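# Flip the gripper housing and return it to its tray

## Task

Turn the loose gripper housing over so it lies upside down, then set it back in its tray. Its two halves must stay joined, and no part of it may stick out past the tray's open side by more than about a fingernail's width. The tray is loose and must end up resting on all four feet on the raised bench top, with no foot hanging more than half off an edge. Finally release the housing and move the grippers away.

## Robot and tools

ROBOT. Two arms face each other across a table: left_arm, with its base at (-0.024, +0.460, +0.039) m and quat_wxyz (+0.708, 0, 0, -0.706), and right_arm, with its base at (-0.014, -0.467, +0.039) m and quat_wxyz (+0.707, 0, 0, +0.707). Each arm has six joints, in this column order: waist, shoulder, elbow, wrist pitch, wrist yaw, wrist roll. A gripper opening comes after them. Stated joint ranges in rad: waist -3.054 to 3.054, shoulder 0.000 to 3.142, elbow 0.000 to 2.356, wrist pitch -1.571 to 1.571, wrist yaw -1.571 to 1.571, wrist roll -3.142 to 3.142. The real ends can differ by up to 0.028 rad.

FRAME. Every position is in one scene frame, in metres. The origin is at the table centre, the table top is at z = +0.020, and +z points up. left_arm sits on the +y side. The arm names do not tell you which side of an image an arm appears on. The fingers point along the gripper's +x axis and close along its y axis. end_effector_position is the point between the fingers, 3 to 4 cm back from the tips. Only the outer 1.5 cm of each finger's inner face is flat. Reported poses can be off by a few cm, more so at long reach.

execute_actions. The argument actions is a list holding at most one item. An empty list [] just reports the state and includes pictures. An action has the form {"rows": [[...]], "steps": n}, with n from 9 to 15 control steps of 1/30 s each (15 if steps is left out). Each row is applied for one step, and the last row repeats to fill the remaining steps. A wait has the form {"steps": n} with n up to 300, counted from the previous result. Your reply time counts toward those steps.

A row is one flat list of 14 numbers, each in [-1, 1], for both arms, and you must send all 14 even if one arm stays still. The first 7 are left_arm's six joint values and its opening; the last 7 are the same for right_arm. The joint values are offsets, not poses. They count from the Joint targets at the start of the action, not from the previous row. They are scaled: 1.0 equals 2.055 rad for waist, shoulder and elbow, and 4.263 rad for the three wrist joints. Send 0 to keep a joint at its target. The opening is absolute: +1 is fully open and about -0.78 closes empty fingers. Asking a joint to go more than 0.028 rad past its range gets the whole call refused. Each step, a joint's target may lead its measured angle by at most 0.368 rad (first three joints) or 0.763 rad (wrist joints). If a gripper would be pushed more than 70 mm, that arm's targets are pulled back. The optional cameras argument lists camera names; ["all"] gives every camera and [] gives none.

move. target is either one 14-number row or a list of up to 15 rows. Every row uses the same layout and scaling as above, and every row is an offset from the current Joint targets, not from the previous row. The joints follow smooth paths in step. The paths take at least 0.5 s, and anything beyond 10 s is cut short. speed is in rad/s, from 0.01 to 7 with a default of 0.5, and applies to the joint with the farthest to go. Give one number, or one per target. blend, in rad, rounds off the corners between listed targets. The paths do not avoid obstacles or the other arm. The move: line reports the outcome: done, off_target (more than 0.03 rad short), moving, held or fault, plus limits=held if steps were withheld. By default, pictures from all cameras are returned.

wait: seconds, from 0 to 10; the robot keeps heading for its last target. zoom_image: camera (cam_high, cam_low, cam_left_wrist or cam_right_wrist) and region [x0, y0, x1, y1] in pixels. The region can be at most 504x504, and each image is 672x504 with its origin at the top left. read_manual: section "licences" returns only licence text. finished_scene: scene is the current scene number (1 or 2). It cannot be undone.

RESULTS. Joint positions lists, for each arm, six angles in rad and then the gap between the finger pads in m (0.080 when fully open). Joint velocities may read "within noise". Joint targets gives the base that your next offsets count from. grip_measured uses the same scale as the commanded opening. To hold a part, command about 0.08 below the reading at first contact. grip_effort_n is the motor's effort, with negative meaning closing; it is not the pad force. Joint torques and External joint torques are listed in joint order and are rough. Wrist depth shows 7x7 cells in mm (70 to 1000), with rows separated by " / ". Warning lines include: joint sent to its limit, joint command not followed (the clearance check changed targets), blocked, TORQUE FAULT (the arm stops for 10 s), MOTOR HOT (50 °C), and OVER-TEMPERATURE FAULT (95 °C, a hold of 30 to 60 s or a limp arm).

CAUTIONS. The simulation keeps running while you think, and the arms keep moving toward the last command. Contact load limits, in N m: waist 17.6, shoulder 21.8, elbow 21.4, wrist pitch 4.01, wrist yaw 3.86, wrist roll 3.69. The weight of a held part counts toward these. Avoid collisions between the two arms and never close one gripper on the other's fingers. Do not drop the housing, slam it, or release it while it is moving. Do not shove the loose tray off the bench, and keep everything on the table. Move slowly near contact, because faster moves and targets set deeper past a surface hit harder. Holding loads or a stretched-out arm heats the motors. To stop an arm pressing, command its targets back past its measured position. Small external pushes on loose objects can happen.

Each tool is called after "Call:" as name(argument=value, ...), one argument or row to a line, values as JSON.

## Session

Call:
execute_actions(
  actions=[],
  cameras=["all"],
)

Call:
zoom_image(
  camera="cam_high",
  region=[310, 190, 480, 350],
)

Call:
zoom_image(
  camera="cam_low",
  region=[0, 200, 400, 400],
)

Call:
zoom_image(
  camera="cam_right_wrist",
  region=[100, 100, 600, 400],
)

Call:
zoom_image(
  camera="cam_left_wrist",
  region=[100, 100, 600, 400],
)

Scene clock: 0.00 s of 5467.00 s.
left_arm: end_effector_position=(-0.0135, +0.2451, +0.2365) grip_measured=+1.000 grip_effort_n=n/a end_effector_quat_wxyz=(+0.306, +0.375, -0.190, -0.854) | right_arm: end_effector_position=(+0.0294, -0.1481, +0.3676) grip_measured=+1.000 grip_effort_n=n/a end_effector_quat_wxyz=(+0.625, -0.205, +0.174, +0.733)
Joint positions: left_arm=[0.666 0.976 0.806 -1.05 0.978 1.863 0.08] | right_arm=[-0.32 1.156 1.321 -0.763 -0.403 -0.264 0.08]
Joint velocities: within noise
Joint torques (N m): no reading
External joint torques (N m): no reading
Heat: left arm: hottest wrist pitch 33 °C (+0.0 °C/min); right arm: hottest wrist pitch 39 °C (+0.0 °C/min).
Wrist depth (mm): cam_left_wrist=[- 739 - - 483 435 363 / - 479 334 311 447 376 327 / - 293 284 328 383 340 300 / 284 261 261 412 360 314 279 / 277 262 266 375 325 289 254 / - - 381 342 298 107 - / - - 357 311 275 255 83] | cam_right_wrist=[- - - - 379 976 988 / - - 733 706 702 744 771 / - 648 644 630 636 631 611 / - 360 352 307 357 354 540 / 478 324 304 298 306 319 465 / - 85 281 280 278 98 - / - - 255 253 252 247 82]
Joint targets: left_arm=[0.666 0.974 0.809 -1.046 0.984 1.860] | right_arm=[-0.320 1.155 1.322 -0.758 -0.407 -0.260]

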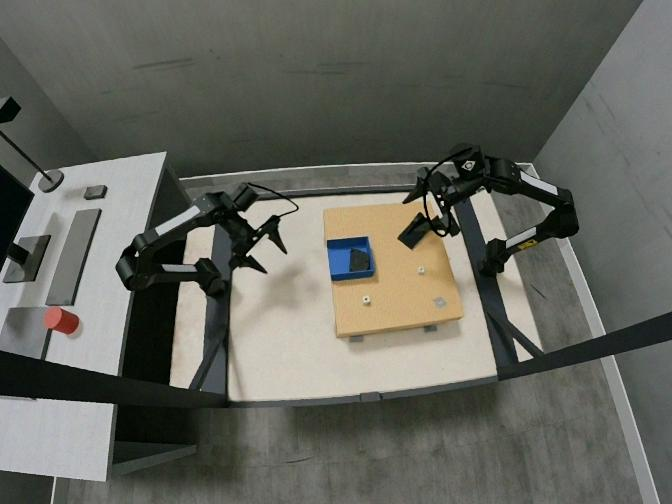

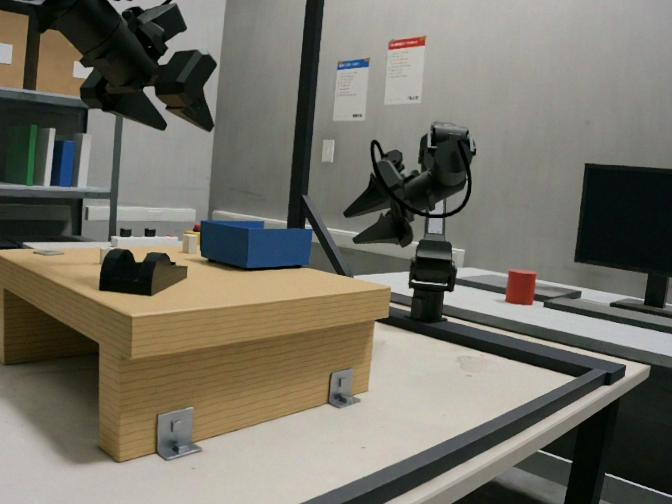

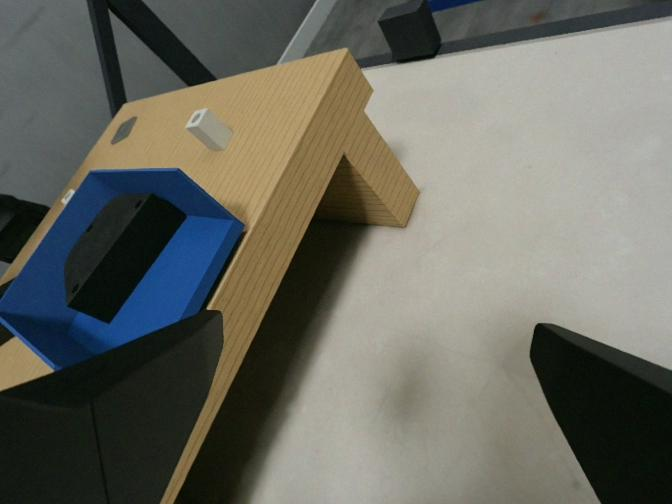

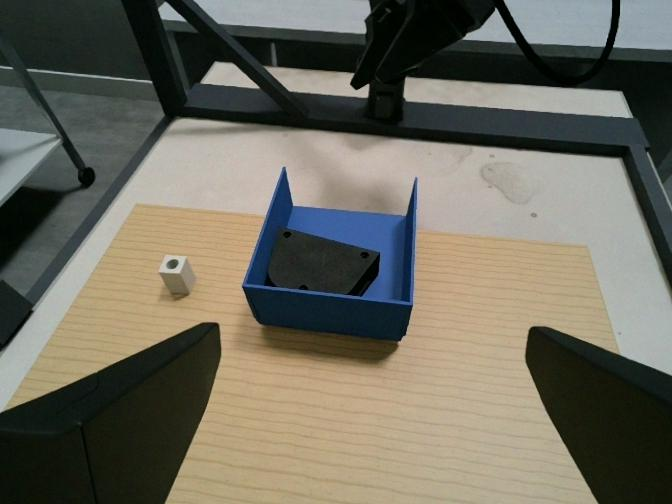

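Scaled by 2.965 from the camera's 672x504 image, which has a finer 960x720 frame.

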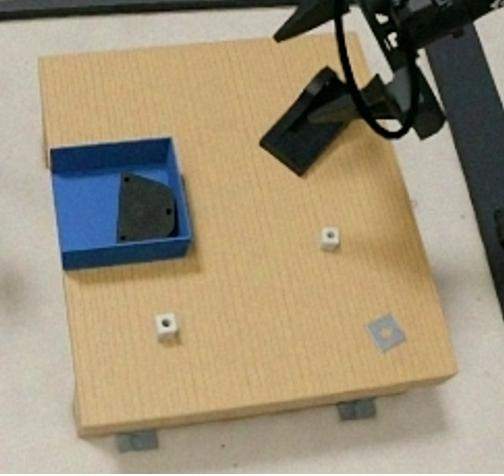

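Scaled by 1.260 from the camera's 672x504 image, which has a finer 960x720 frame.

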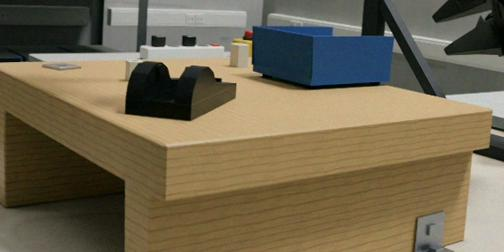

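Scaled by 1.008 from the camera's 672x504 image, which has a finer 960x720 frame.

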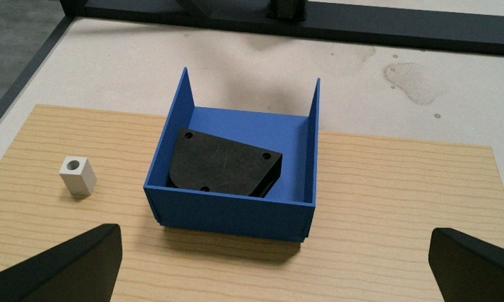

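Scaled by 1.008 from the camera's 672x504 image, which has a finer 960x720 frame.

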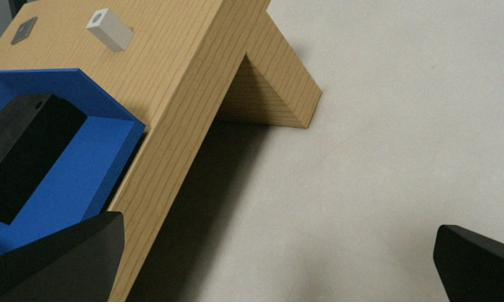

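Call:
zoom_image(
  camera="cam_high",
  region=[322, 230, 382, 290],
)

Call:
zoom_image(
  camera="cam_right_wrist",
  region=[235, 160, 425, 350],
)

Call:
zoom_image(
  camera="cam_left_wrist",
  region=[0, 150, 260, 370],
)

Call:
zoom_image(
  camera="cam_low",
  region=[80, 215, 330, 310],
)

Scaled by 8.400 from the camera's 672x504 image, which has a finer 960x720 frame.

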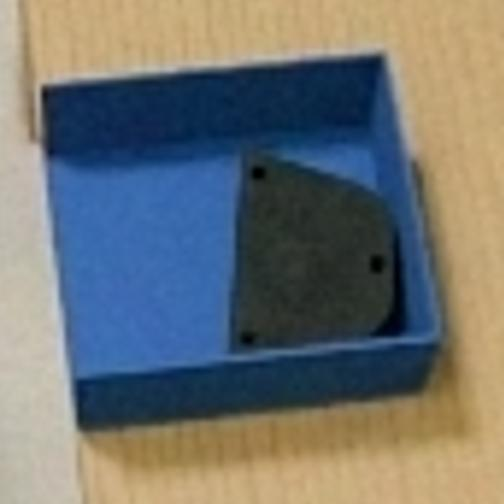

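Scaled by 2.653 from the camera's 672x504 image, which has a finer 960x720 frame.

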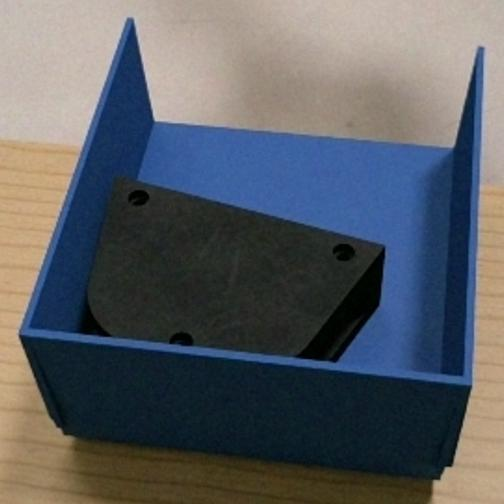

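Scaled by 1.938 from the camera's 672x504 image, which has a finer 960x720 frame.

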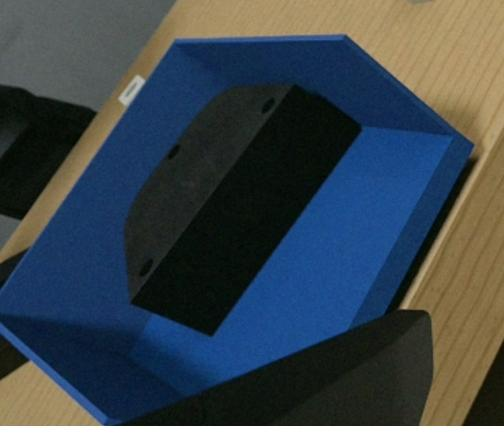

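Scaled by 2.016 from the camera's 672x504 image, which has a finer 960x720 frame.

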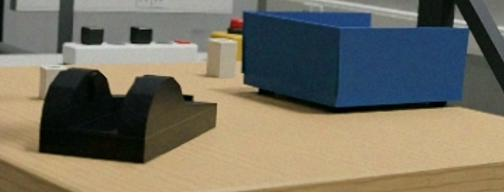

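Call:
execute_actions(
  actions=[],
  cameras=["cam_high", "cam_right_wrist"],
)

Call:
zoom_image(
  camera="cam_high",
  region=[312, 216, 402, 306],
)

Call:
zoom_image(
  camera="cam_right_wrist",
  region=[150, 50, 550, 350],
)

Scene clock: 23.03 s of 5467.00 s.
left_arm: end_effector_position=(-0.0135, +0.2451, +0.2365) grip_measured=+1.000 grip_effort_n=-5.8 end_effector_quat_wxyz=(+0.306, +0.375, -0.190, -0.854) | right_arm: end_effector_position=(+0.0294, -0.1481, +0.3676) grip_measured=+1.000 grip_effort_n=-2.6 end_effector_quat_wxyz=(+0.625, -0.205, +0.174, +0.733)
Joint positions: left_arm=[0.666 0.976 0.806 -1.05 0.978 1.863 0.08] | right_arm=[-0.32 1.156 1.321 -0.763 -0.403 -0.264 0.08]
Joint velocities: within noise
Joint torques (N m): left_arm=[0.02 -1.82 5 0.81 0.55 0.01] | right_arm=[-0.04 -4.74 6.54 2.21 -0.19 -0.01]
External joint torques (N m): left_arm=[0.03 -0.16 -0.75 0.11 0.04 0.04] | right_arm=[-0.05 -1.24 -0.07 0.63 -0.03 -0.01]
Heat: left arm: hottest wrist pitch 34 °C (+2.6 °C/min); right arm: hottest wrist pitch 43 °C (+10.4 °C/min).
Wrist depth (mm): cam_left_wrist=[- 733 - - 481 435 358 / - 480 335 309 450 379 329 / - 292 283 327 383 344 300 / 285 263 258 411 359 312 277 / 277 259 265 377 327 286 253 / - - 386 338 299 107 - / - - 353 313 277 254 83] | cam_right_wrist=[- - - - 382 979 - / - - 732 712 704 749 776 / - 649 643 634 631 631 616 / - 364 350 306 356 353 539 / 479 325 304 299 304 319 465 / - 85 280 280 278 98 - / - - 254 252 252 247 82]
Joint targets: left_arm=[0.666 0.974 0.809 -1.046 0.984 1.860] | right_arm=[-0.320 1.155 1.322 -0.758 -0.407 -0.260]
Steps of this call (1-691: nothing new was sent). Readings (joint positions of left_arm | right_arm):
1: [0.666 0.976 0.806 -1.050 0.978 1.863] | [-0.320 1.156 1.321 -0.763 -0.403 -0.264]
2: [0.666 0.976 0.806 -1.050 0.978 1.863] | [-0.320 1.156 1.321 -0.763 -0.403 -0.264]
4: [0.666 0.976 0.806 -1.050 0.978 1.863] | [-0.320 1.156 1.321 -0.763 -0.403 -0.264]
8: [0.666 0.976 0.806 -1.050 0.978 1.863] | [-0.320 1.156 1.321 -0.763 -0.403 -0.264]
691: the state above
Images, in order (width x height): cam_high 672x504, cam_right_wrist 672x504.

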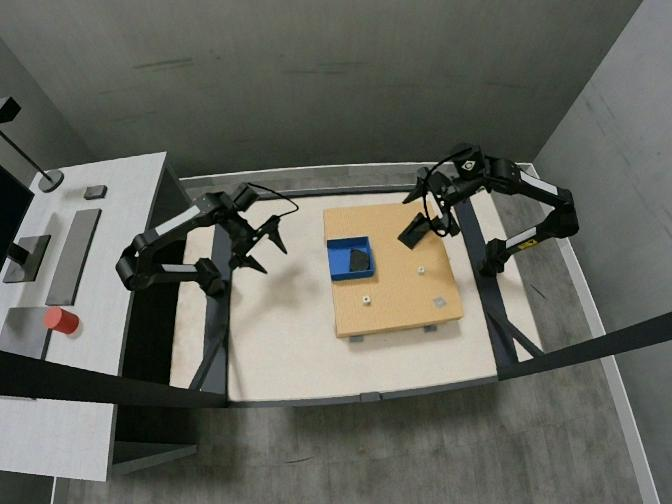

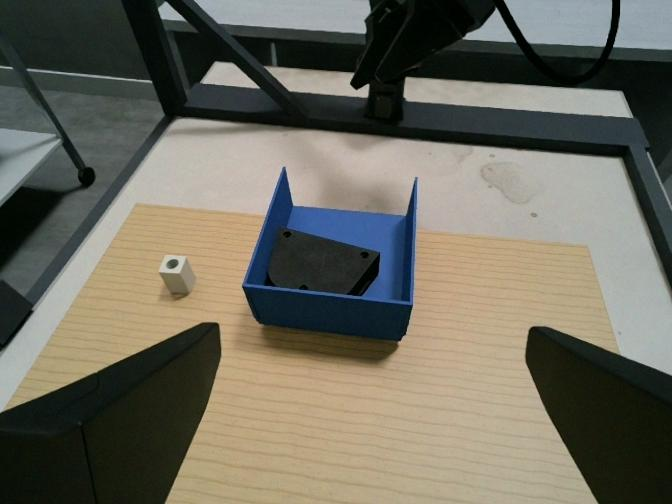

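Scaled by 5.600 from the camera's 672x504 image, which has a finer 960x720 frame.

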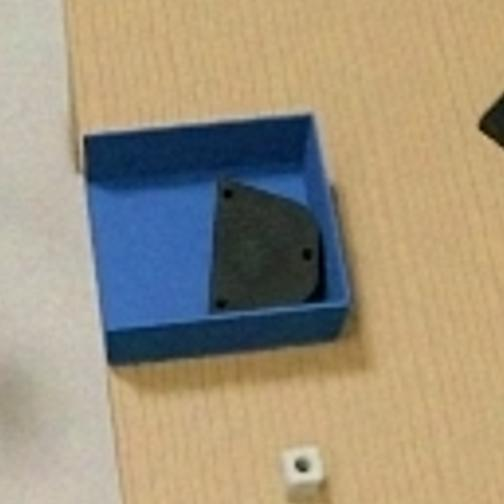

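Scaled by 1.260 from the camera's 672x504 image, which has a finer 960x720 frame.

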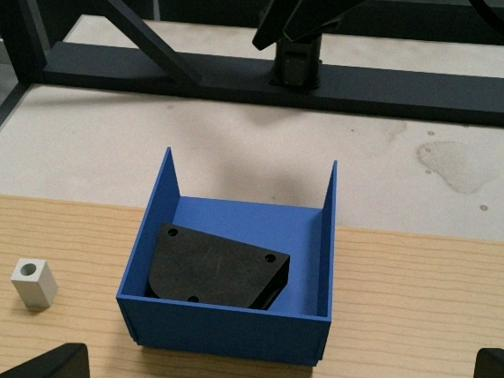

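Call:
move(
  target=[
    [-0.1538,0.1586,0.2876,0.0342,-0.1135,-0.3894,-0.8,0,0,0,0,0,0,1],
    [-0.2852,0.4783,0.6822,-0.1077,-0.2308,-0.7757,-0.8,0,0,0,0,0,0,1],
  ],
  speed=1.2,
  blend=0.3,
  cameras=["cam_high", "cam_left_wrist"],
)

Scene clock: 41.63 s of 5467.00 s.
left_arm: end_effector_position=(+0.0076, +0.0541, +0.2990) grip_measured=-0.778 grip_effort_n=-83.5 end_effector_quat_wxyz=(+0.707, -0.093, +0.689, -0.128) | right_arm: end_effector_position=(+0.0294, -0.1481, +0.3676) grip_measured=+1.000 grip_effort_n=-2.6 end_effector_quat_wxyz=(+0.625, -0.205, +0.174, +0.733)
Joint positions: left_arm=[0.08 1.949 2.198 -1.505 0.009 -1.44 0] | right_arm=[-0.32 1.156 1.321 -0.763 -0.403 -0.264 0.08]
Joint velocities: within noise
Joint torques (N m): left_arm=[0.01 -6.76 5.5 0.64 -0.17 -0.09] | right_arm=[-0.04 -4.75 6.54 2.21 -0.19 0]
External joint torques (N m): left_arm=[-0.08 1.35 0.16 -0.13 -0.12 -0.1] | right_arm=[-0.04 -1.32 0.02 0.65 -0.03 -0.01]
Heat: left arm: hottest elbow 34 °C (+5.8 °C/min); right arm: hottest wrist pitch 44 °C (+7.2 °C/min).
Wrist depth (mm): cam_left_wrist=[269 280 166 175 185 197 208 / 281 292 173 183 194 207 219 / 290 306 179 187 197 213 234 / 305 322 177 187 194 192 250 / 318 336 189 191 176 189 263 / - 345 - - - 259 285 / - - - - - - -] | cam_right_wrist=[- - - 159 156 968 979 / - - 727 258 681 744 - / - 645 640 641 637 627 613 / - 360 350 305 355 354 538 / 475 323 304 299 304 319 463 / - 85 282 280 279 98 - / - - 253 253 253 248 82]
Joint targets: left_arm=[0.080 1.957 2.211 -1.505 0.001 -1.447] | right_arm=[-0.320 1.155 1.322 -0.758 -0.407 -0.260]
Kept back: nothing.
move: done
Images, in order (width x height): cam_high 672x504, cam_left_wrist 672x504.

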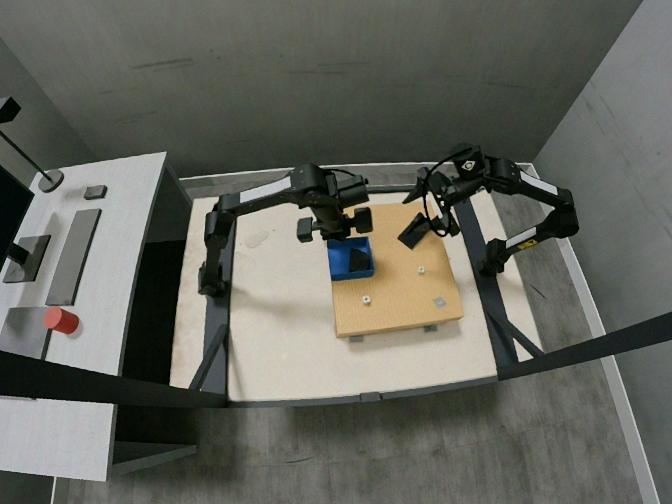

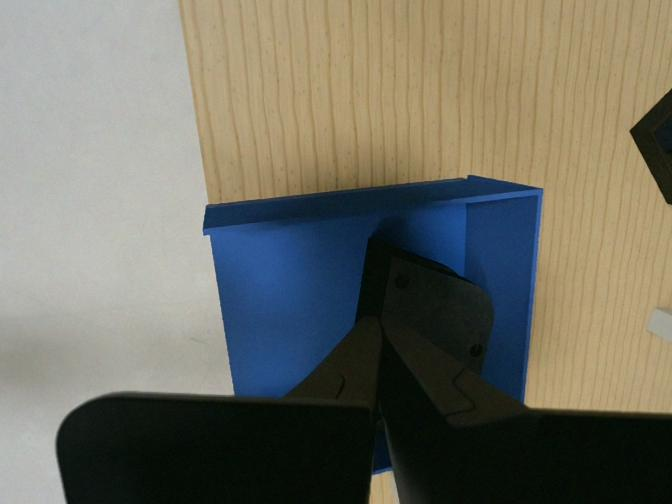

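Call:
zoom_image(
  camera="cam_left_wrist",
  region=[330, 160, 570, 420],
)

Scaled by 1.938 from the camera's 672x504 image, which has a finer 960x720 frame.

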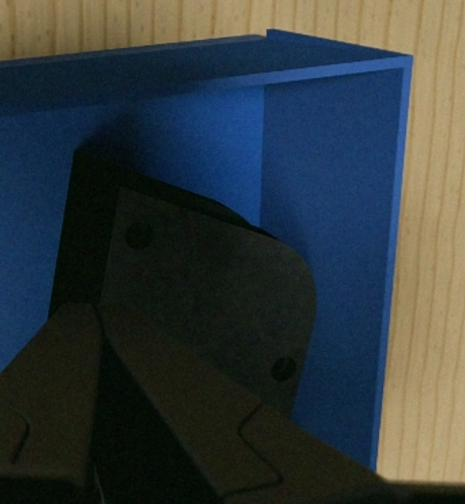

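Call:
move(
  target=[-0.0428,0.0745,0.0326,0.0206,0,-0.0141,-0.8,0,0,0,0,0,0,1],
  speed=0.3,
  cameras=["cam_left_wrist", "cam_high"],
)

Call:
zoom_image(
  camera="cam_left_wrist",
  region=[250, 120, 550, 420],
)

Scene clock: 50.37 s of 5467.00 s.
left_arm: end_effector_position=(-0.0290, +0.0080, +0.2608) grip_measured=-0.778 grip_effort_n=-83.5 end_effector_quat_wxyz=(+0.700, -0.081, +0.697, -0.137) | right_arm: end_effector_position=(+0.0294, -0.1481, +0.3676) grip_measured=+1.000 grip_effort_n=-2.6 end_effector_quat_wxyz=(+0.625, -0.205, +0.174, +0.733)
Joint positions: left_arm=[-0.01 2.103 2.265 -1.424 0.006 -1.499 0] | right_arm=[-0.32 1.156 1.321 -0.763 -0.403 -0.264 0.08]
Joint velocities: within noise
Joint torques (N m): left_arm=[0.15 -8.01 5.73 1.01 -0.11 -0.09] | right_arm=[-0.05 -4.73 6.53 2.21 -0.19 -0.01]
External joint torques (N m): left_arm=[0.17 1.24 0.24 0.25 -0.07 -0.11] | right_arm=[-0.04 -1.29 0.02 0.65 -0.04 -0.01]
Heat: left arm: hottest elbow 34 °C (+4.8 °C/min); right arm: hottest wrist pitch 45 °C (+7.1 °C/min).
Wrist depth (mm): cam_left_wrist=[118 121 128 134 141 150 160 / - 113 120 128 131 159 170 / - 123 127 132 137 169 180 / 123 126 132 113 122 180 193 / 130 133 139 116 125 191 205 / - 138 144 - - 203 219 / - - - - - - -] | cam_right_wrist=[- - 210 186 964 - 990 / - - 736 202 195 669 - / - 660 164 183 630 633 616 / - 361 291 298 356 355 538 / 479 327 304 299 305 318 467 / - 85 281 280 279 98 - / - - 254 253 252 248 82]
Joint targets: left_arm=[-0.009 2.110 2.278 -1.417 0.001 -1.507] | right_arm=[-0.320 1.155 1.322 -0.758 -0.407 -0.260]
Kept back: nothing.
move: done
Images, in order (width x height): cam_high 672x504, cam_left_wrist 672x504.

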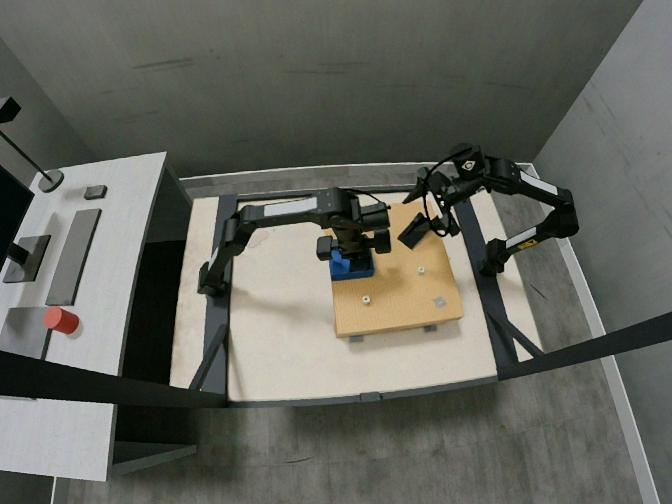

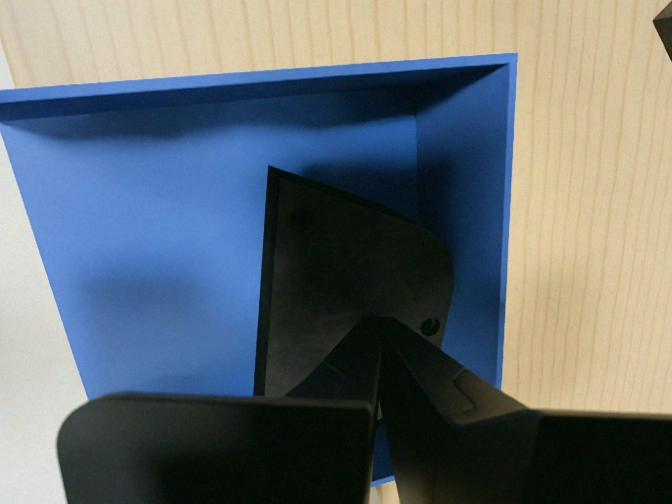

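Scaled by 1.680 from the camera's 672x504 image, which has a finer 960x720 frame.

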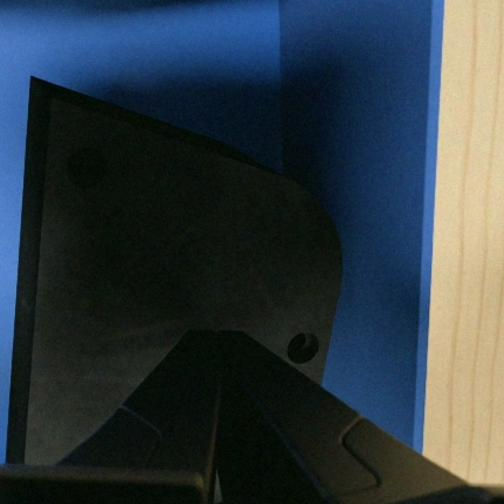

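Call:
move(
  target=[0,-0.0156,-0.0472,0.0188,0,0,-0.8,0,0,0,0,0,0,1],
  speed=0.15,
  cameras=[],
)

Scene clock: 52.90 s of 5467.00 s.
left_arm: end_effector_position=(-0.0290, +0.0015, +0.2519) grip_measured=-0.778 grip_effort_n=-83.5 end_effector_quat_wxyz=(+0.698, -0.089, +0.695, -0.146) | right_arm: end_effector_position=(+0.0294, -0.1481, +0.3676) grip_measured=+1.000 grip_effort_n=-2.6 end_effector_quat_wxyz=(+0.625, -0.205, +0.174, +0.733)
Joint positions: left_arm=[-0.01 2.087 2.194 -1.344 0.006 -1.499 0] | right_arm=[-0.32 1.156 1.321 -0.763 -0.403 -0.264 0.08]
Joint velocities: within noise
Joint torques (N m): left_arm=[0.16 -9.7 3.29 1.06 -0.11 -0.09] | right_arm=[-0.04 -4.74 6.53 2.22 -0.19 -0.01]
External joint torques (N m): left_arm=[0.16 -0.49 -2.28 0.27 -0.07 -0.11] | right_arm=[-0.04 -1.24 -0.08 0.63 -0.03 -0.01]
Heat: left arm: hottest shoulder 34 °C (+2.3 °C/min); right arm: hottest wrist pitch 45 °C (+6.8 °C/min).
Wrist depth (mm): cam_left_wrist=[- 115 120 127 135 145 155 / - 108 114 122 111 154 164 / - 114 118 126 109 162 176 / - 117 123 104 113 174 187 / - 123 128 - 117 184 201 / - 128 132 - - 197 216 / - - - - - - -] | cam_right_wrist=[- - 198 187 983 - 997 / - - 722 201 197 751 - / - 660 172 213 596 629 607 / - 361 174 291 355 354 538 / 478 325 306 299 306 320 464 / - 85 280 280 279 98 - / - - 254 254 252 247 82]
Joint targets: left_arm=[-0.009 2.078 2.181 -1.337 0.001 -1.507] | right_arm=[-0.320 1.155 1.322 -0.758 -0.407 -0.260]
Kept back: nothing.
move: done
No camera images: "cameras" was empty.

Call:
move(
  target=[0,-0.0021,-0.0074,0.0026,0,0,-0.8,0,0,0,0,0,0,1],
  speed=0.05,
  cameras=[],
)

Call:
move(
  target=[0,-0.0021,-0.0074,0.0026,0,0,-0.8,0,0,0,0,0,0,1],
  speed=0.05,
  cameras=["cam_left_wrist"],
)

Scene clock: 54.43 s of 5467.00 s.
left_arm: end_effector_position=(-0.0290, +0.0018, +0.2513) grip_measured=-0.778 grip_effort_n=-83.5 end_effector_quat_wxyz=(+0.698, -0.091, +0.695, -0.147) | right_arm: end_effector_position=(+0.0294, -0.1481, +0.3676) grip_measured=+1.000 grip_effort_n=-2.6 end_effector_quat_wxyz=(+0.625, -0.205, +0.174, +0.733)
Joint positions: left_arm=[-0.01 2.08 2.18 -1.333 0.006 -1.499 0] | right_arm=[-0.32 1.156 1.321 -0.763 -0.403 -0.264 0.08]
Joint velocities: within noise
Joint torques (N m): left_arm=[0.16 -9.43 3.2 1.05 -0.11 -0.09] | right_arm=[-0.04 -4.74 6.54 2.21 -0.19 0]
External joint torques (N m): left_arm=[0.19 -0.29 -2.35 0.28 -0.07 -0.1] | right_arm=[-0.05 -1.22 -0.04 0.64 -0.03 0]
Heat: left arm: hottest shoulder 34 °C (+2.2 °C/min); right arm: hottest wrist pitch 45 °C (+6.6 °C/min).
Wrist depth (mm): cam_left_wrist=[- 115 120 128 135 145 154 / - 108 114 122 111 155 166 / - 114 117 126 109 162 176 / - 117 123 105 113 175 187 / - 122 128 - 116 185 202 / - 129 133 - - 195 217 / - - - - - - -] | cam_right_wrist=[- - 196 188 968 - 988 / - - 722 201 198 753 - / - 662 172 209 592 624 608 / - 362 174 290 356 355 537 / 476 324 305 299 306 320 463 / - 85 280 280 279 98 - / - - 255 251 252 247 82]
Joint targets: left_arm=[-0.009 2.074 2.166 -1.326 0.001 -1.507] | right_arm=[-0.320 1.155 1.322 -0.758 -0.407 -0.260]
Kept back: nothing.
move: done
No camera images: "cameras" was empty.

Scene clock: 55.17 s of 5467.00 s.
left_arm: end_effector_position=(-0.0290, +0.0018, +0.2510) grip_measured=-0.778 grip_effort_n=-83.5 end_effector_quat_wxyz=(+0.698, -0.093, +0.694, -0.149) | right_arm: end_effector_position=(+0.0294, -0.1481, +0.3676) grip_measured=+1.000 grip_effort_n=-2.6 end_effector_quat_wxyz=(+0.625, -0.205, +0.174, +0.733)
Joint positions: left_arm=[-0.01 2.073 2.166 -1.321 0.006 -1.499 0] | right_arm=[-0.32 1.156 1.321 -0.763 -0.403 -0.264 0.08]
Joint velocities: within noise
Joint torques (N m): left_arm=[0.16 -9.08 3.09 1.04 -0.11 -0.09] | right_arm=[-0.04 -4.74 6.53 2.21 -0.19 -0.01]
External joint torques (N m): left_arm=[0.21 0.12 -2.55 0.23 -0.07 -0.1] | right_arm=[-0.05 -1.29 -0.02 0.65 -0.04 -0.01]
Heat: left arm: hottest shoulder 34 °C (+2.2 °C/min); right arm: hottest wrist pitch 45 °C (+6.5 °C/min).
Wrist depth (mm): cam_left_wrist=[109 114 120 128 135 146 156 / - 108 114 122 111 155 166 / - 113 117 126 109 163 177 / - 116 123 104 113 175 189 / - 122 127 - 116 185 203 / - 127 132 - - 195 218 / - - - - - - -] | cam_right_wrist=[- - 197 188 982 - - / - - 742 203 198 770 - / - 665 170 209 590 628 611 / - 360 175 290 354 355 538 / 472 327 304 300 306 319 466 / - 85 281 280 280 98 - / - - 254 253 252 247 82]
Joint targets: left_arm=[-0.009 2.069 2.151 -1.315 0.001 -1.507] | right_arm=[-0.320 1.155 1.322 -0.758 -0.407 -0.260]
Kept back: nothing.
move: done
Images, in order (width x height): cam_left_wrist 672x504.

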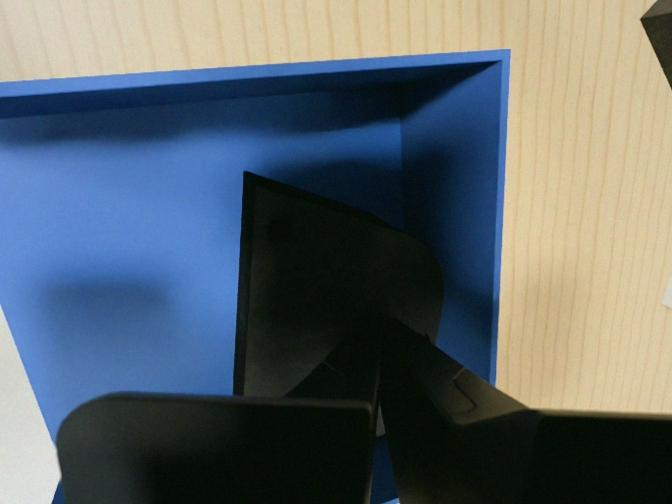

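Call:
move(
  target=[0,0,-0.0038,0.0017,0,0,-0.8,0,0,0,0,0,0,1],
  speed=0.05,
  cameras=[],
)

Call:
move(
  target=[0,0,-0.0038,0.0017,0,0,-0.8,0,0,0,0,0,0,1],
  speed=0.05,
  cameras=["cam_left_wrist"],
)

Call:
zoom_image(
  camera="cam_left_wrist",
  region=[320, 280, 440, 400],
)

Scene clock: 57.07 s of 5467.00 s.
left_arm: end_effector_position=(-0.0290, +0.0016, +0.2505) grip_measured=-0.778 grip_effort_n=-83.5 end_effector_quat_wxyz=(+0.698, -0.093, +0.694, -0.149) | right_arm: end_effector_position=(+0.0294, -0.1481, +0.3676) grip_measured=+1.000 grip_effort_n=-2.6 end_effector_quat_wxyz=(+0.625, -0.205, +0.174, +0.733)
Joint positions: left_arm=[-0.01 2.07 2.159 -1.315 0.006 -1.499 0] | right_arm=[-0.32 1.156 1.321 -0.763 -0.403 -0.264 0.08]
Joint velocities: within noise
Joint torques (N m): left_arm=[0.15 -8.76 2.97 1.07 -0.11 -0.08] | right_arm=[-0.04 -4.73 6.54 2.21 -0.19 0]
External joint torques (N m): left_arm=[0.14 0.48 -2.73 0.24 -0.07 -0.1] | right_arm=[-0.04 -1.25 -0.01 0.65 -0.04 0]
Heat: left arm: hottest shoulder 35 °C (+3.2 °C/min); right arm: hottest wrist pitch 45 °C (+6.3 °C/min).
Wrist depth (mm): cam_left_wrist=[109 114 120 127 135 146 156 / - 108 113 122 110 157 167 / - 113 116 126 108 163 178 / - 116 122 104 113 173 189 / - 122 128 - 118 185 204 / - 127 131 - - 196 220 / - - - - - - -] | cam_right_wrist=[- - 198 188 969 - - / - - 732 203 198 769 - / - 673 170 209 593 628 602 / - 361 175 290 355 355 540 / 475 326 304 300 307 319 466 / - 85 281 280 277 98 - / - - 252 252 253 247 82]
Joint targets: left_arm=[-0.009 2.069 2.143 -1.307 0.001 -1.507] | right_arm=[-0.320 1.155 1.322 -0.758 -0.407 -0.260]
Kept back: nothing.
move: done
No camera images: "cameras" was empty.

Scene clock: 57.77 s of 5467.00 s.
left_arm: end_effector_position=(-0.0290, +0.0011, +0.2500) grip_measured=-0.778 grip_effort_n=-83.5 end_effector_quat_wxyz=(+0.698, -0.094, +0.694, -0.151) | right_arm: end_effector_position=(+0.0294, -0.1481, +0.3676) grip_measured=+1.000 grip_effort_n=-2.6 end_effector_quat_wxyz=(+0.625, -0.205, +0.174, +0.733)
Joint positions: left_arm=[-0.01 2.068 2.153 -1.307 0.006 -1.499 0] | right_arm=[-0.32 1.156 1.321 -0.763 -0.403 -0.264 0.08]
Joint velocities: within noise
Joint torques (N m): left_arm=[0.17 -8.51 2.92 1.05 -0.11 -0.09] | right_arm=[-0.03 -4.73 6.53 2.21 -0.19 0]
External joint torques (N m): left_arm=[0.22 0.6 -2.74 0.21 -0.07 -0.1] | right_arm=[-0.05 -1.29 0.02 0.65 -0.03 0]
Heat: left arm: hottest shoulder 35 °C (+3.1 °C/min); right arm: hottest wrist pitch 45 °C (+6.2 °C/min).
Wrist depth (mm): cam_left_wrist=[109 113 119 128 135 146 156 / - 107 113 122 109 156 168 / - 113 117 126 108 164 178 / - 116 122 104 113 174 191 / - 121 127 - 116 187 205 / - 126 131 - - 196 221 / - - - - - - -] | cam_right_wrist=[- - 197 187 974 - - / - - 734 203 198 747 - / - 663 169 209 595 624 609 / - 361 175 290 356 352 542 / 479 326 304 299 304 319 462 / - 85 281 279 278 98 - / - - 254 253 253 247 82]
Joint targets: left_arm=[-0.009 2.069 2.135 -1.300 0.001 -1.507] | right_arm=[-0.320 1.155 1.322 -0.758 -0.407 -0.260]
Kept back: nothing.
move: done
Images, in order (width x height): cam_left_wrist 672x504.

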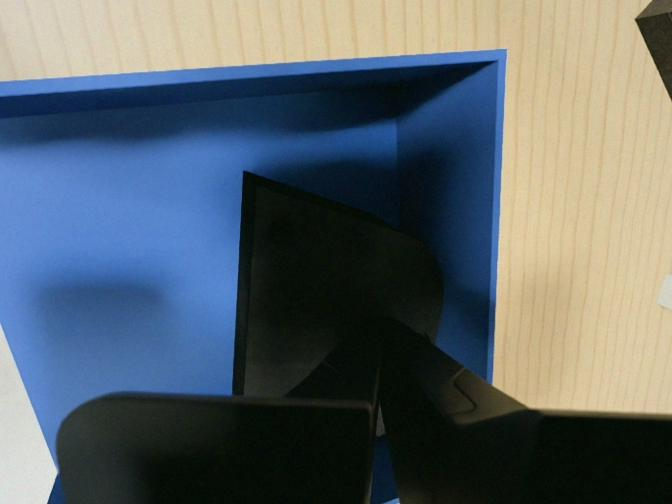

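Scaled by 4.200 from the camera's 672x504 image, which has a finer 960x720 frame.

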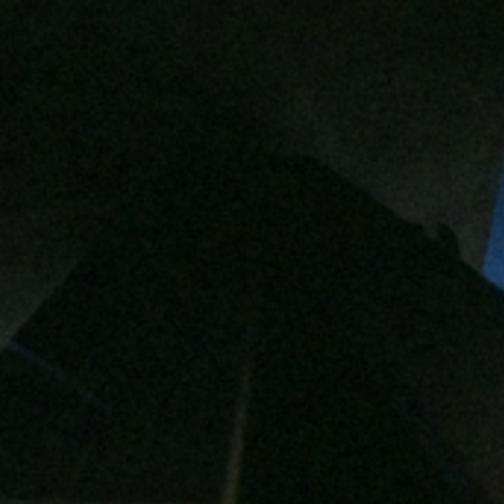

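Call:
move(
  target=[0,-0.0396,-0.0564,0.0044,0,0,-0.8,0,0,0,0,0,0,1],
  speed=0.1,
  cameras=["cam_left_wrist"],
)

Scene clock: 60.70 s of 5467.00 s.
left_arm: end_effector_position=(-0.0289, +0.0186, +0.2497) grip_measured=-0.778 grip_effort_n=-83.5 end_effector_quat_wxyz=(+0.698, -0.091, +0.695, -0.147) | right_arm: end_effector_position=(+0.0294, -0.1481, +0.3676) grip_measured=+1.000 grip_effort_n=-3.0 end_effector_quat_wxyz=(+0.625, -0.205, +0.174, +0.733)
Joint positions: left_arm=[-0.01 1.99 2.038 -1.28 0.006 -1.499 0] | right_arm=[-0.32 1.156 1.321 -0.763 -0.403 -0.264 0.08]
Joint velocities: within noise
Joint torques (N m): left_arm=[0.16 -8.48 2.83 0.54 -0.11 -0.08] | right_arm=[-0.05 -4.73 6.55 2.21 -0.18 -0.01]
External joint torques (N m): left_arm=[0.21 0.16 -2.86 -0.27 -0.07 -0.1] | right_arm=[-0.07 -1.3 0.05 0.67 -0.03 -0.01]
Heat: left arm: hottest shoulder 36 °C (+4.0 °C/min); right arm: hottest wrist pitch 45 °C (+6.0 °C/min).
Wrist depth (mm): cam_left_wrist=[110 114 120 128 135 144 157 / - - 113 122 128 113 167 / - 113 117 126 134 110 177 / - 116 120 104 136 120 189 / - 122 128 - 141 125 204 / - 127 132 - - 134 219 / - - - - - - -] | cam_right_wrist=[- - 644 202 965 - - / - - 730 220 212 669 - / - 646 178 189 627 631 609 / - 361 341 305 356 355 538 / 477 324 304 299 304 319 463 / - 85 280 280 278 98 - / - - 253 253 252 247 82]
Joint targets: left_arm=[-0.009 1.988 2.019 -1.281 0.001 -1.507] | right_arm=[-0.320 1.155 1.322 -0.758 -0.407 -0.260]
Kept back: nothing.
move: done
Images, in order (width x height): cam_left_wrist 672x504.

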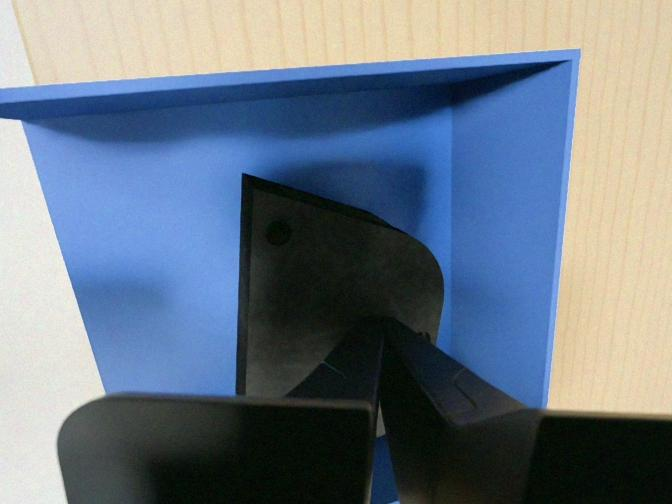

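Call:
zoom_image(
  camera="cam_left_wrist",
  region=[225, 160, 465, 400],
)

Scaled by 2.100 from the camera's 672x504 image, which has a finer 960x720 frame.

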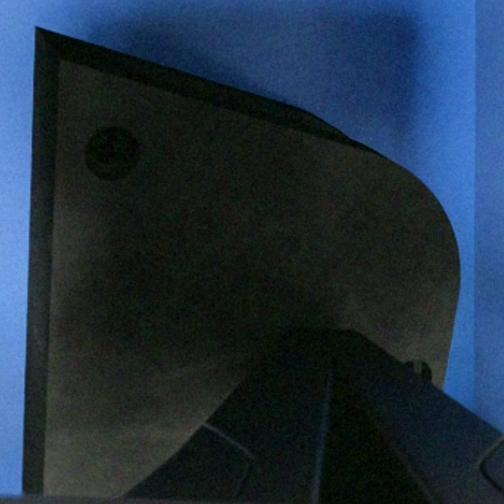

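Call:
move(
  target=[
    [0,-0.0547,-0.0753,0.0099,0,0,-0.8,0,0,0,0,0,0,1],
    [0,-0.0924,-0.1236,0.0150,0,0,-0.8,0,0,0,0,0,0,1],
  ],
  speed=0.12,
  blend=0.02,
  cameras=["cam_left_wrist", "cam_high"],
)

Call:
zoom_image(
  camera="cam_high",
  region=[312, 226, 387, 301],
)

Scene clock: 65.53 s of 5467.00 s.
left_arm: end_effector_position=(-0.0285, +0.0625, +0.2483) grip_measured=-0.778 grip_effort_n=-83.5 end_effector_quat_wxyz=(+0.698, -0.089, +0.695, -0.145) | right_arm: end_effector_position=(+0.0294, -0.1481, +0.3676) grip_measured=+1.000 grip_effort_n=-2.6 end_effector_quat_wxyz=(+0.625, -0.205, +0.174, +0.733)
Joint positions: left_arm=[-0.01 1.803 1.782 -1.218 0.006 -1.499 0] | right_arm=[-0.32 1.156 1.321 -0.763 -0.403 -0.264 0.08]
Joint velocities: within noise
Joint torques (N m): left_arm=[0.16 -7.62 3.02 0.64 -0.11 -0.08] | right_arm=[-0.04 -4.75 6.53 2.22 -0.19 -0.01]
External joint torques (N m): left_arm=[0.18 -0.16 -2.76 -0.16 -0.07 -0.1] | right_arm=[-0.05 -1.26 -0.01 0.65 -0.03 -0.01]
Heat: left arm: hottest shoulder 36 °C (+4.0 °C/min); right arm: hottest wrist pitch 45 °C (+5.0 °C/min).
Wrist depth (mm): cam_left_wrist=[226 236 121 128 136 144 154 / 237 244 116 121 129 137 126 / 245 258 119 126 136 146 129 / 256 272 102 104 140 155 133 / 271 283 106 - 117 164 144 / 279 295 - - - 153 139 / - - - - - - -] | cam_right_wrist=[- - - 239 236 958 979 / - - 675 220 691 747 769 / - 647 620 333 629 630 604 / - 362 352 329 355 353 538 / 481 325 305 299 305 319 461 / - 85 281 279 279 98 - / - - 254 252 252 249 82]
Joint targets: left_arm=[-0.009 1.798 1.765 -1.217 0.001 -1.507] | right_arm=[-0.320 1.155 1.322 -0.758 -0.407 -0.260]
Kept back: nothing.
move: done
Images, in order (width x height): cam_high 672x504, cam_left_wrist 672x504.

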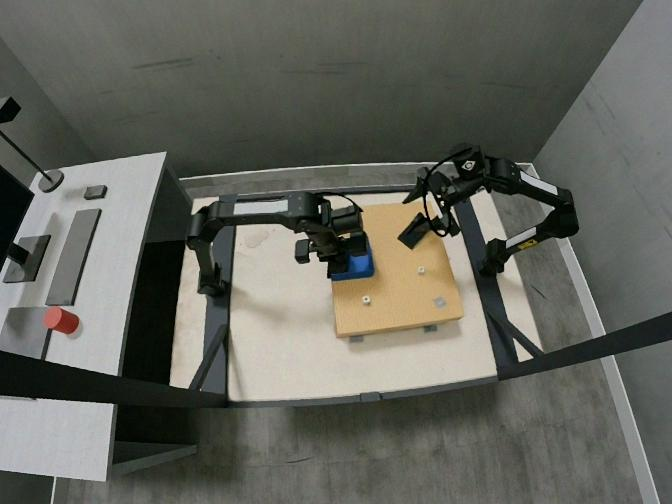

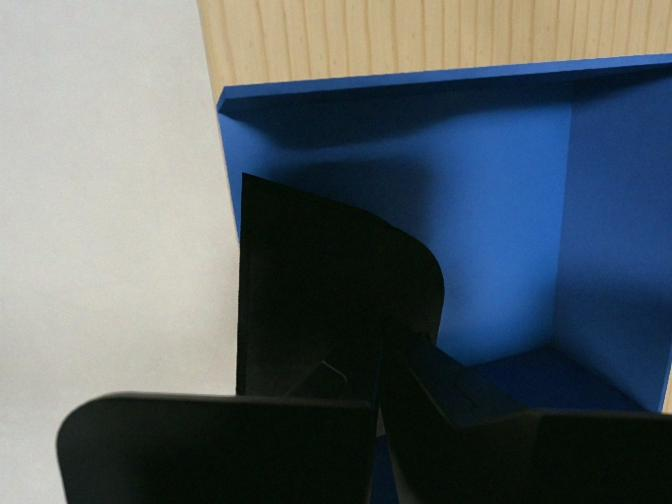

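Scaled by 6.720 from the camera's 672x504 image, which has a finer 960x720 frame.

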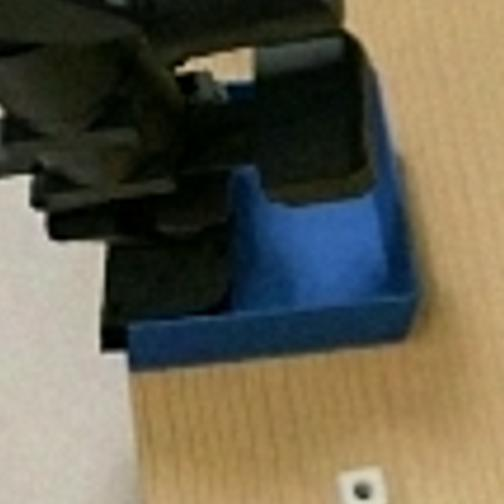

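Call:
move(
  target=[0,-0.0216,-0.0263,0.0023,0,0,-0.8,0,0,0,0,0,0,1],
  speed=0.08,
  cameras=["cam_high"],
)

Call:
zoom_image(
  camera="cam_high",
  region=[317, 236, 377, 296],
)

Scene clock: 68.20 s of 5467.00 s.
left_arm: end_effector_position=(-0.0285, +0.0732, +0.2481) grip_measured=-0.778 grip_effort_n=-83.5 end_effector_quat_wxyz=(+0.698, -0.089, +0.695, -0.145) | right_arm: end_effector_position=(+0.0294, -0.1481, +0.3676) grip_measured=+1.000 grip_effort_n=-2.6 end_effector_quat_wxyz=(+0.625, -0.205, +0.174, +0.733)
Joint positions: left_arm=[-0.01 1.759 1.728 -1.208 0.006 -1.499 0] | right_arm=[-0.32 1.156 1.321 -0.763 -0.403 -0.264 0.08]
Joint velocities: within noise
Joint torques (N m): left_arm=[0.16 -7.38 3.05 0.67 -0.12 -0.08] | right_arm=[-0.04 -4.74 6.53 2.21 -0.19 0]
External joint torques (N m): left_arm=[0.15 -0.16 -2.78 -0.13 -0.07 -0.1] | right_arm=[-0.01 -1.3 -0.01 0.64 -0.05 -0.01]
Heat: left arm: hottest shoulder 37 °C (+5.1 °C/min); right arm: hottest wrist pitch 45 °C (+4.1 °C/min).
Wrist depth (mm): cam_left_wrist=[226 239 125 128 136 145 154 / 237 248 254 122 130 137 142 / 247 259 264 126 136 146 147 / 256 272 102 104 141 156 147 / 270 283 106 - 117 166 155 / 278 293 - - - 155 146 / - - - - - - -] | cam_right_wrist=[- - - 248 243 965 987 / - - 713 216 696 749 778 / - 649 637 343 636 629 614 / - 363 350 334 355 355 537 / 483 327 303 298 307 320 460 / - 85 282 280 279 98 - / - - 253 252 252 247 82]
Joint targets: left_arm=[-0.009 1.754 1.711 -1.208 0.001 -1.507] | right_arm=[-0.320 1.155 1.322 -0.758 -0.407 -0.260]
Kept back: nothing.
move: done
Images, in order (width x height): cam_high 672x504.

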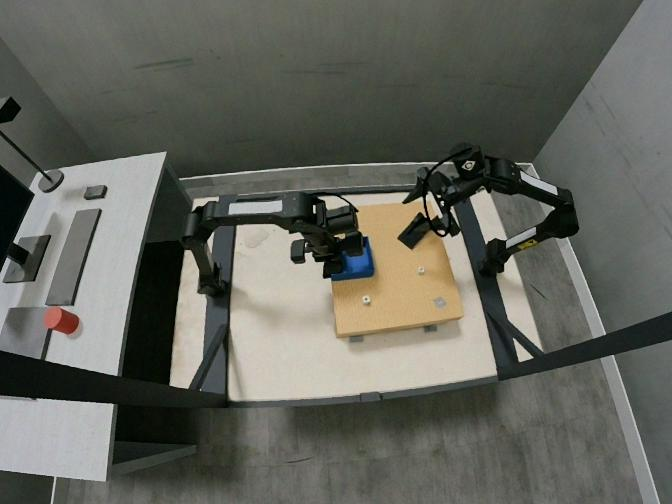

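Scaled by 8.400 from the camera's 672x504 image, which has a finer 960x720 frame.

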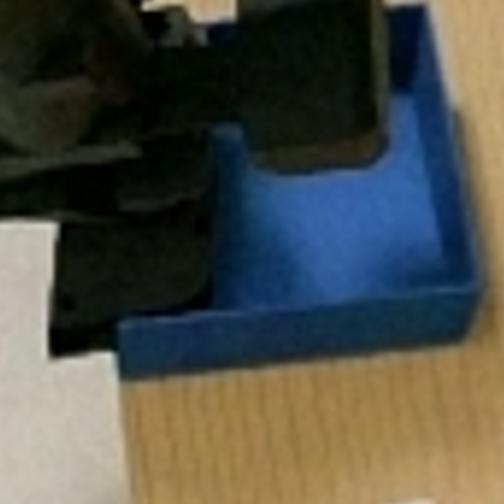

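Call:
move(
  target=[
    [0,-0.0243,0.0550,-0.0263,0,0,-0.8,0,0,0,0,0,0,1],
    [0,-0.3567,-0.3645,0.1565,0,-0.0080,-0.8,0,0,0,0,0,0,1],
    [0,-0.3727,-0.7275,0.4645,0,-0.0160,0.22,0,0,0,0,0,0,1],
  ],
  speed=[0.2,0.9,0.9],
  blend=[0.03,0.15,0],
  cameras=["cam_high", "cam_left_wrist"],
)

Call:
zoom_image(
  camera="cam_high",
  region=[302, 221, 387, 306],
)

Scene clock: 77.23 s of 5467.00 s.
left_arm: end_effector_position=(-0.0279, +0.1484, +0.2339) grip_measured=+0.216 grip_effort_n=13.3 end_effector_quat_wxyz=(+0.498, -0.495, +0.507, -0.500) | right_arm: end_effector_position=(+0.0294, -0.1481, +0.3676) grip_measured=+1.000 grip_effort_n=-3.0 end_effector_quat_wxyz=(+0.625, -0.205, +0.174, +0.733)
Joint positions: left_arm=[-0.01 0.996 0.224 0.761 0.006 -1.575 0.045] | right_arm=[-0.32 1.156 1.321 -0.763 -0.403 -0.264 0.08]
Joint velocities: within noise
Joint torques (N m): left_arm=[0.16 -2.83 4.05 2.09 -0.08 -0.04] | right_arm=[-0.03 -4.74 6.53 2.21 -0.19 0]
External joint torques (N m): left_arm=[0.17 -0.72 -2.11 0.45 -0.08 -0.09] | right_arm=[-0.04 -1.29 0.03 0.66 -0.04 -0.01]
Heat: left arm: hottest shoulder 37 °C (+5.1 °C/min); right arm: hottest wrist pitch 45 °C (+3.0 °C/min).
Wrist depth (mm): cam_left_wrist=[124 125 197 404 - 346 - / 132 131 153 243 - 392 367 / 140 140 161 255 - 410 - / 273 148 165 268 - - - / 290 159 154 229 - - - / - - 89 - - - 732 / - - - - - - -] | cam_right_wrist=[- - - 357 478 - 988 / - - 725 425 691 750 - / - 647 641 623 634 629 612 / - 362 351 342 357 355 543 / 477 325 305 299 305 319 465 / - 85 281 280 280 98 - / - - 254 253 252 247 82]
Joint targets: left_arm=[-0.009 0.988 0.216 0.773 0.001 -1.575] | right_arm=[-0.320 1.155 1.322 -0.758 -0.407 -0.260]
Kept back: nothing.
move: done
Images, in order (width x height): cam_high 672x504, cam_left_wrist 672x504.

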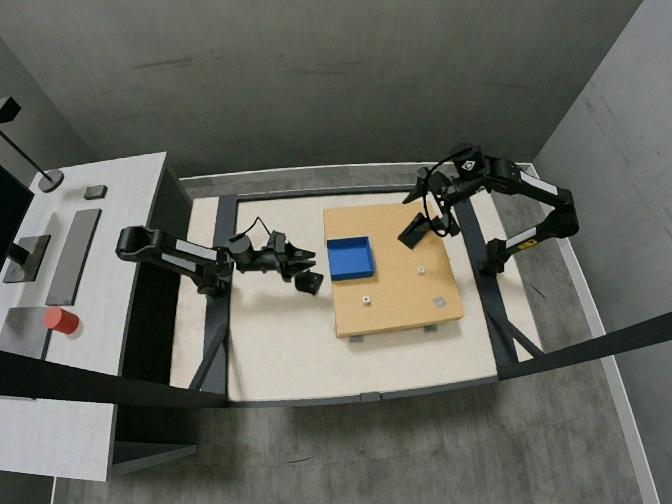

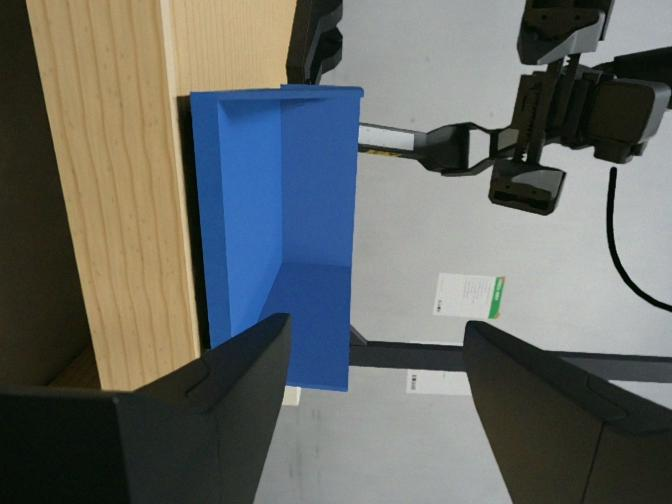

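Scaled by 5.929 from the camera's 672x504 image, which has a finer 960x720 frame.

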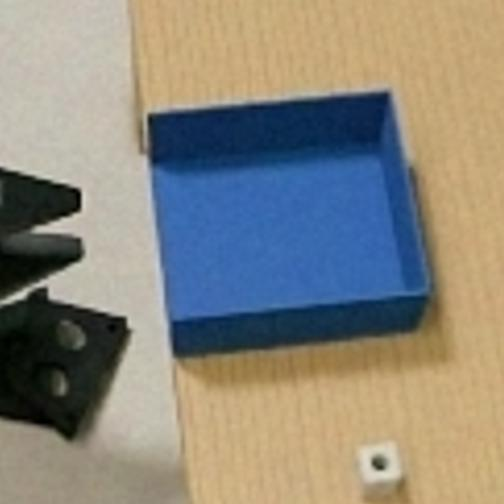

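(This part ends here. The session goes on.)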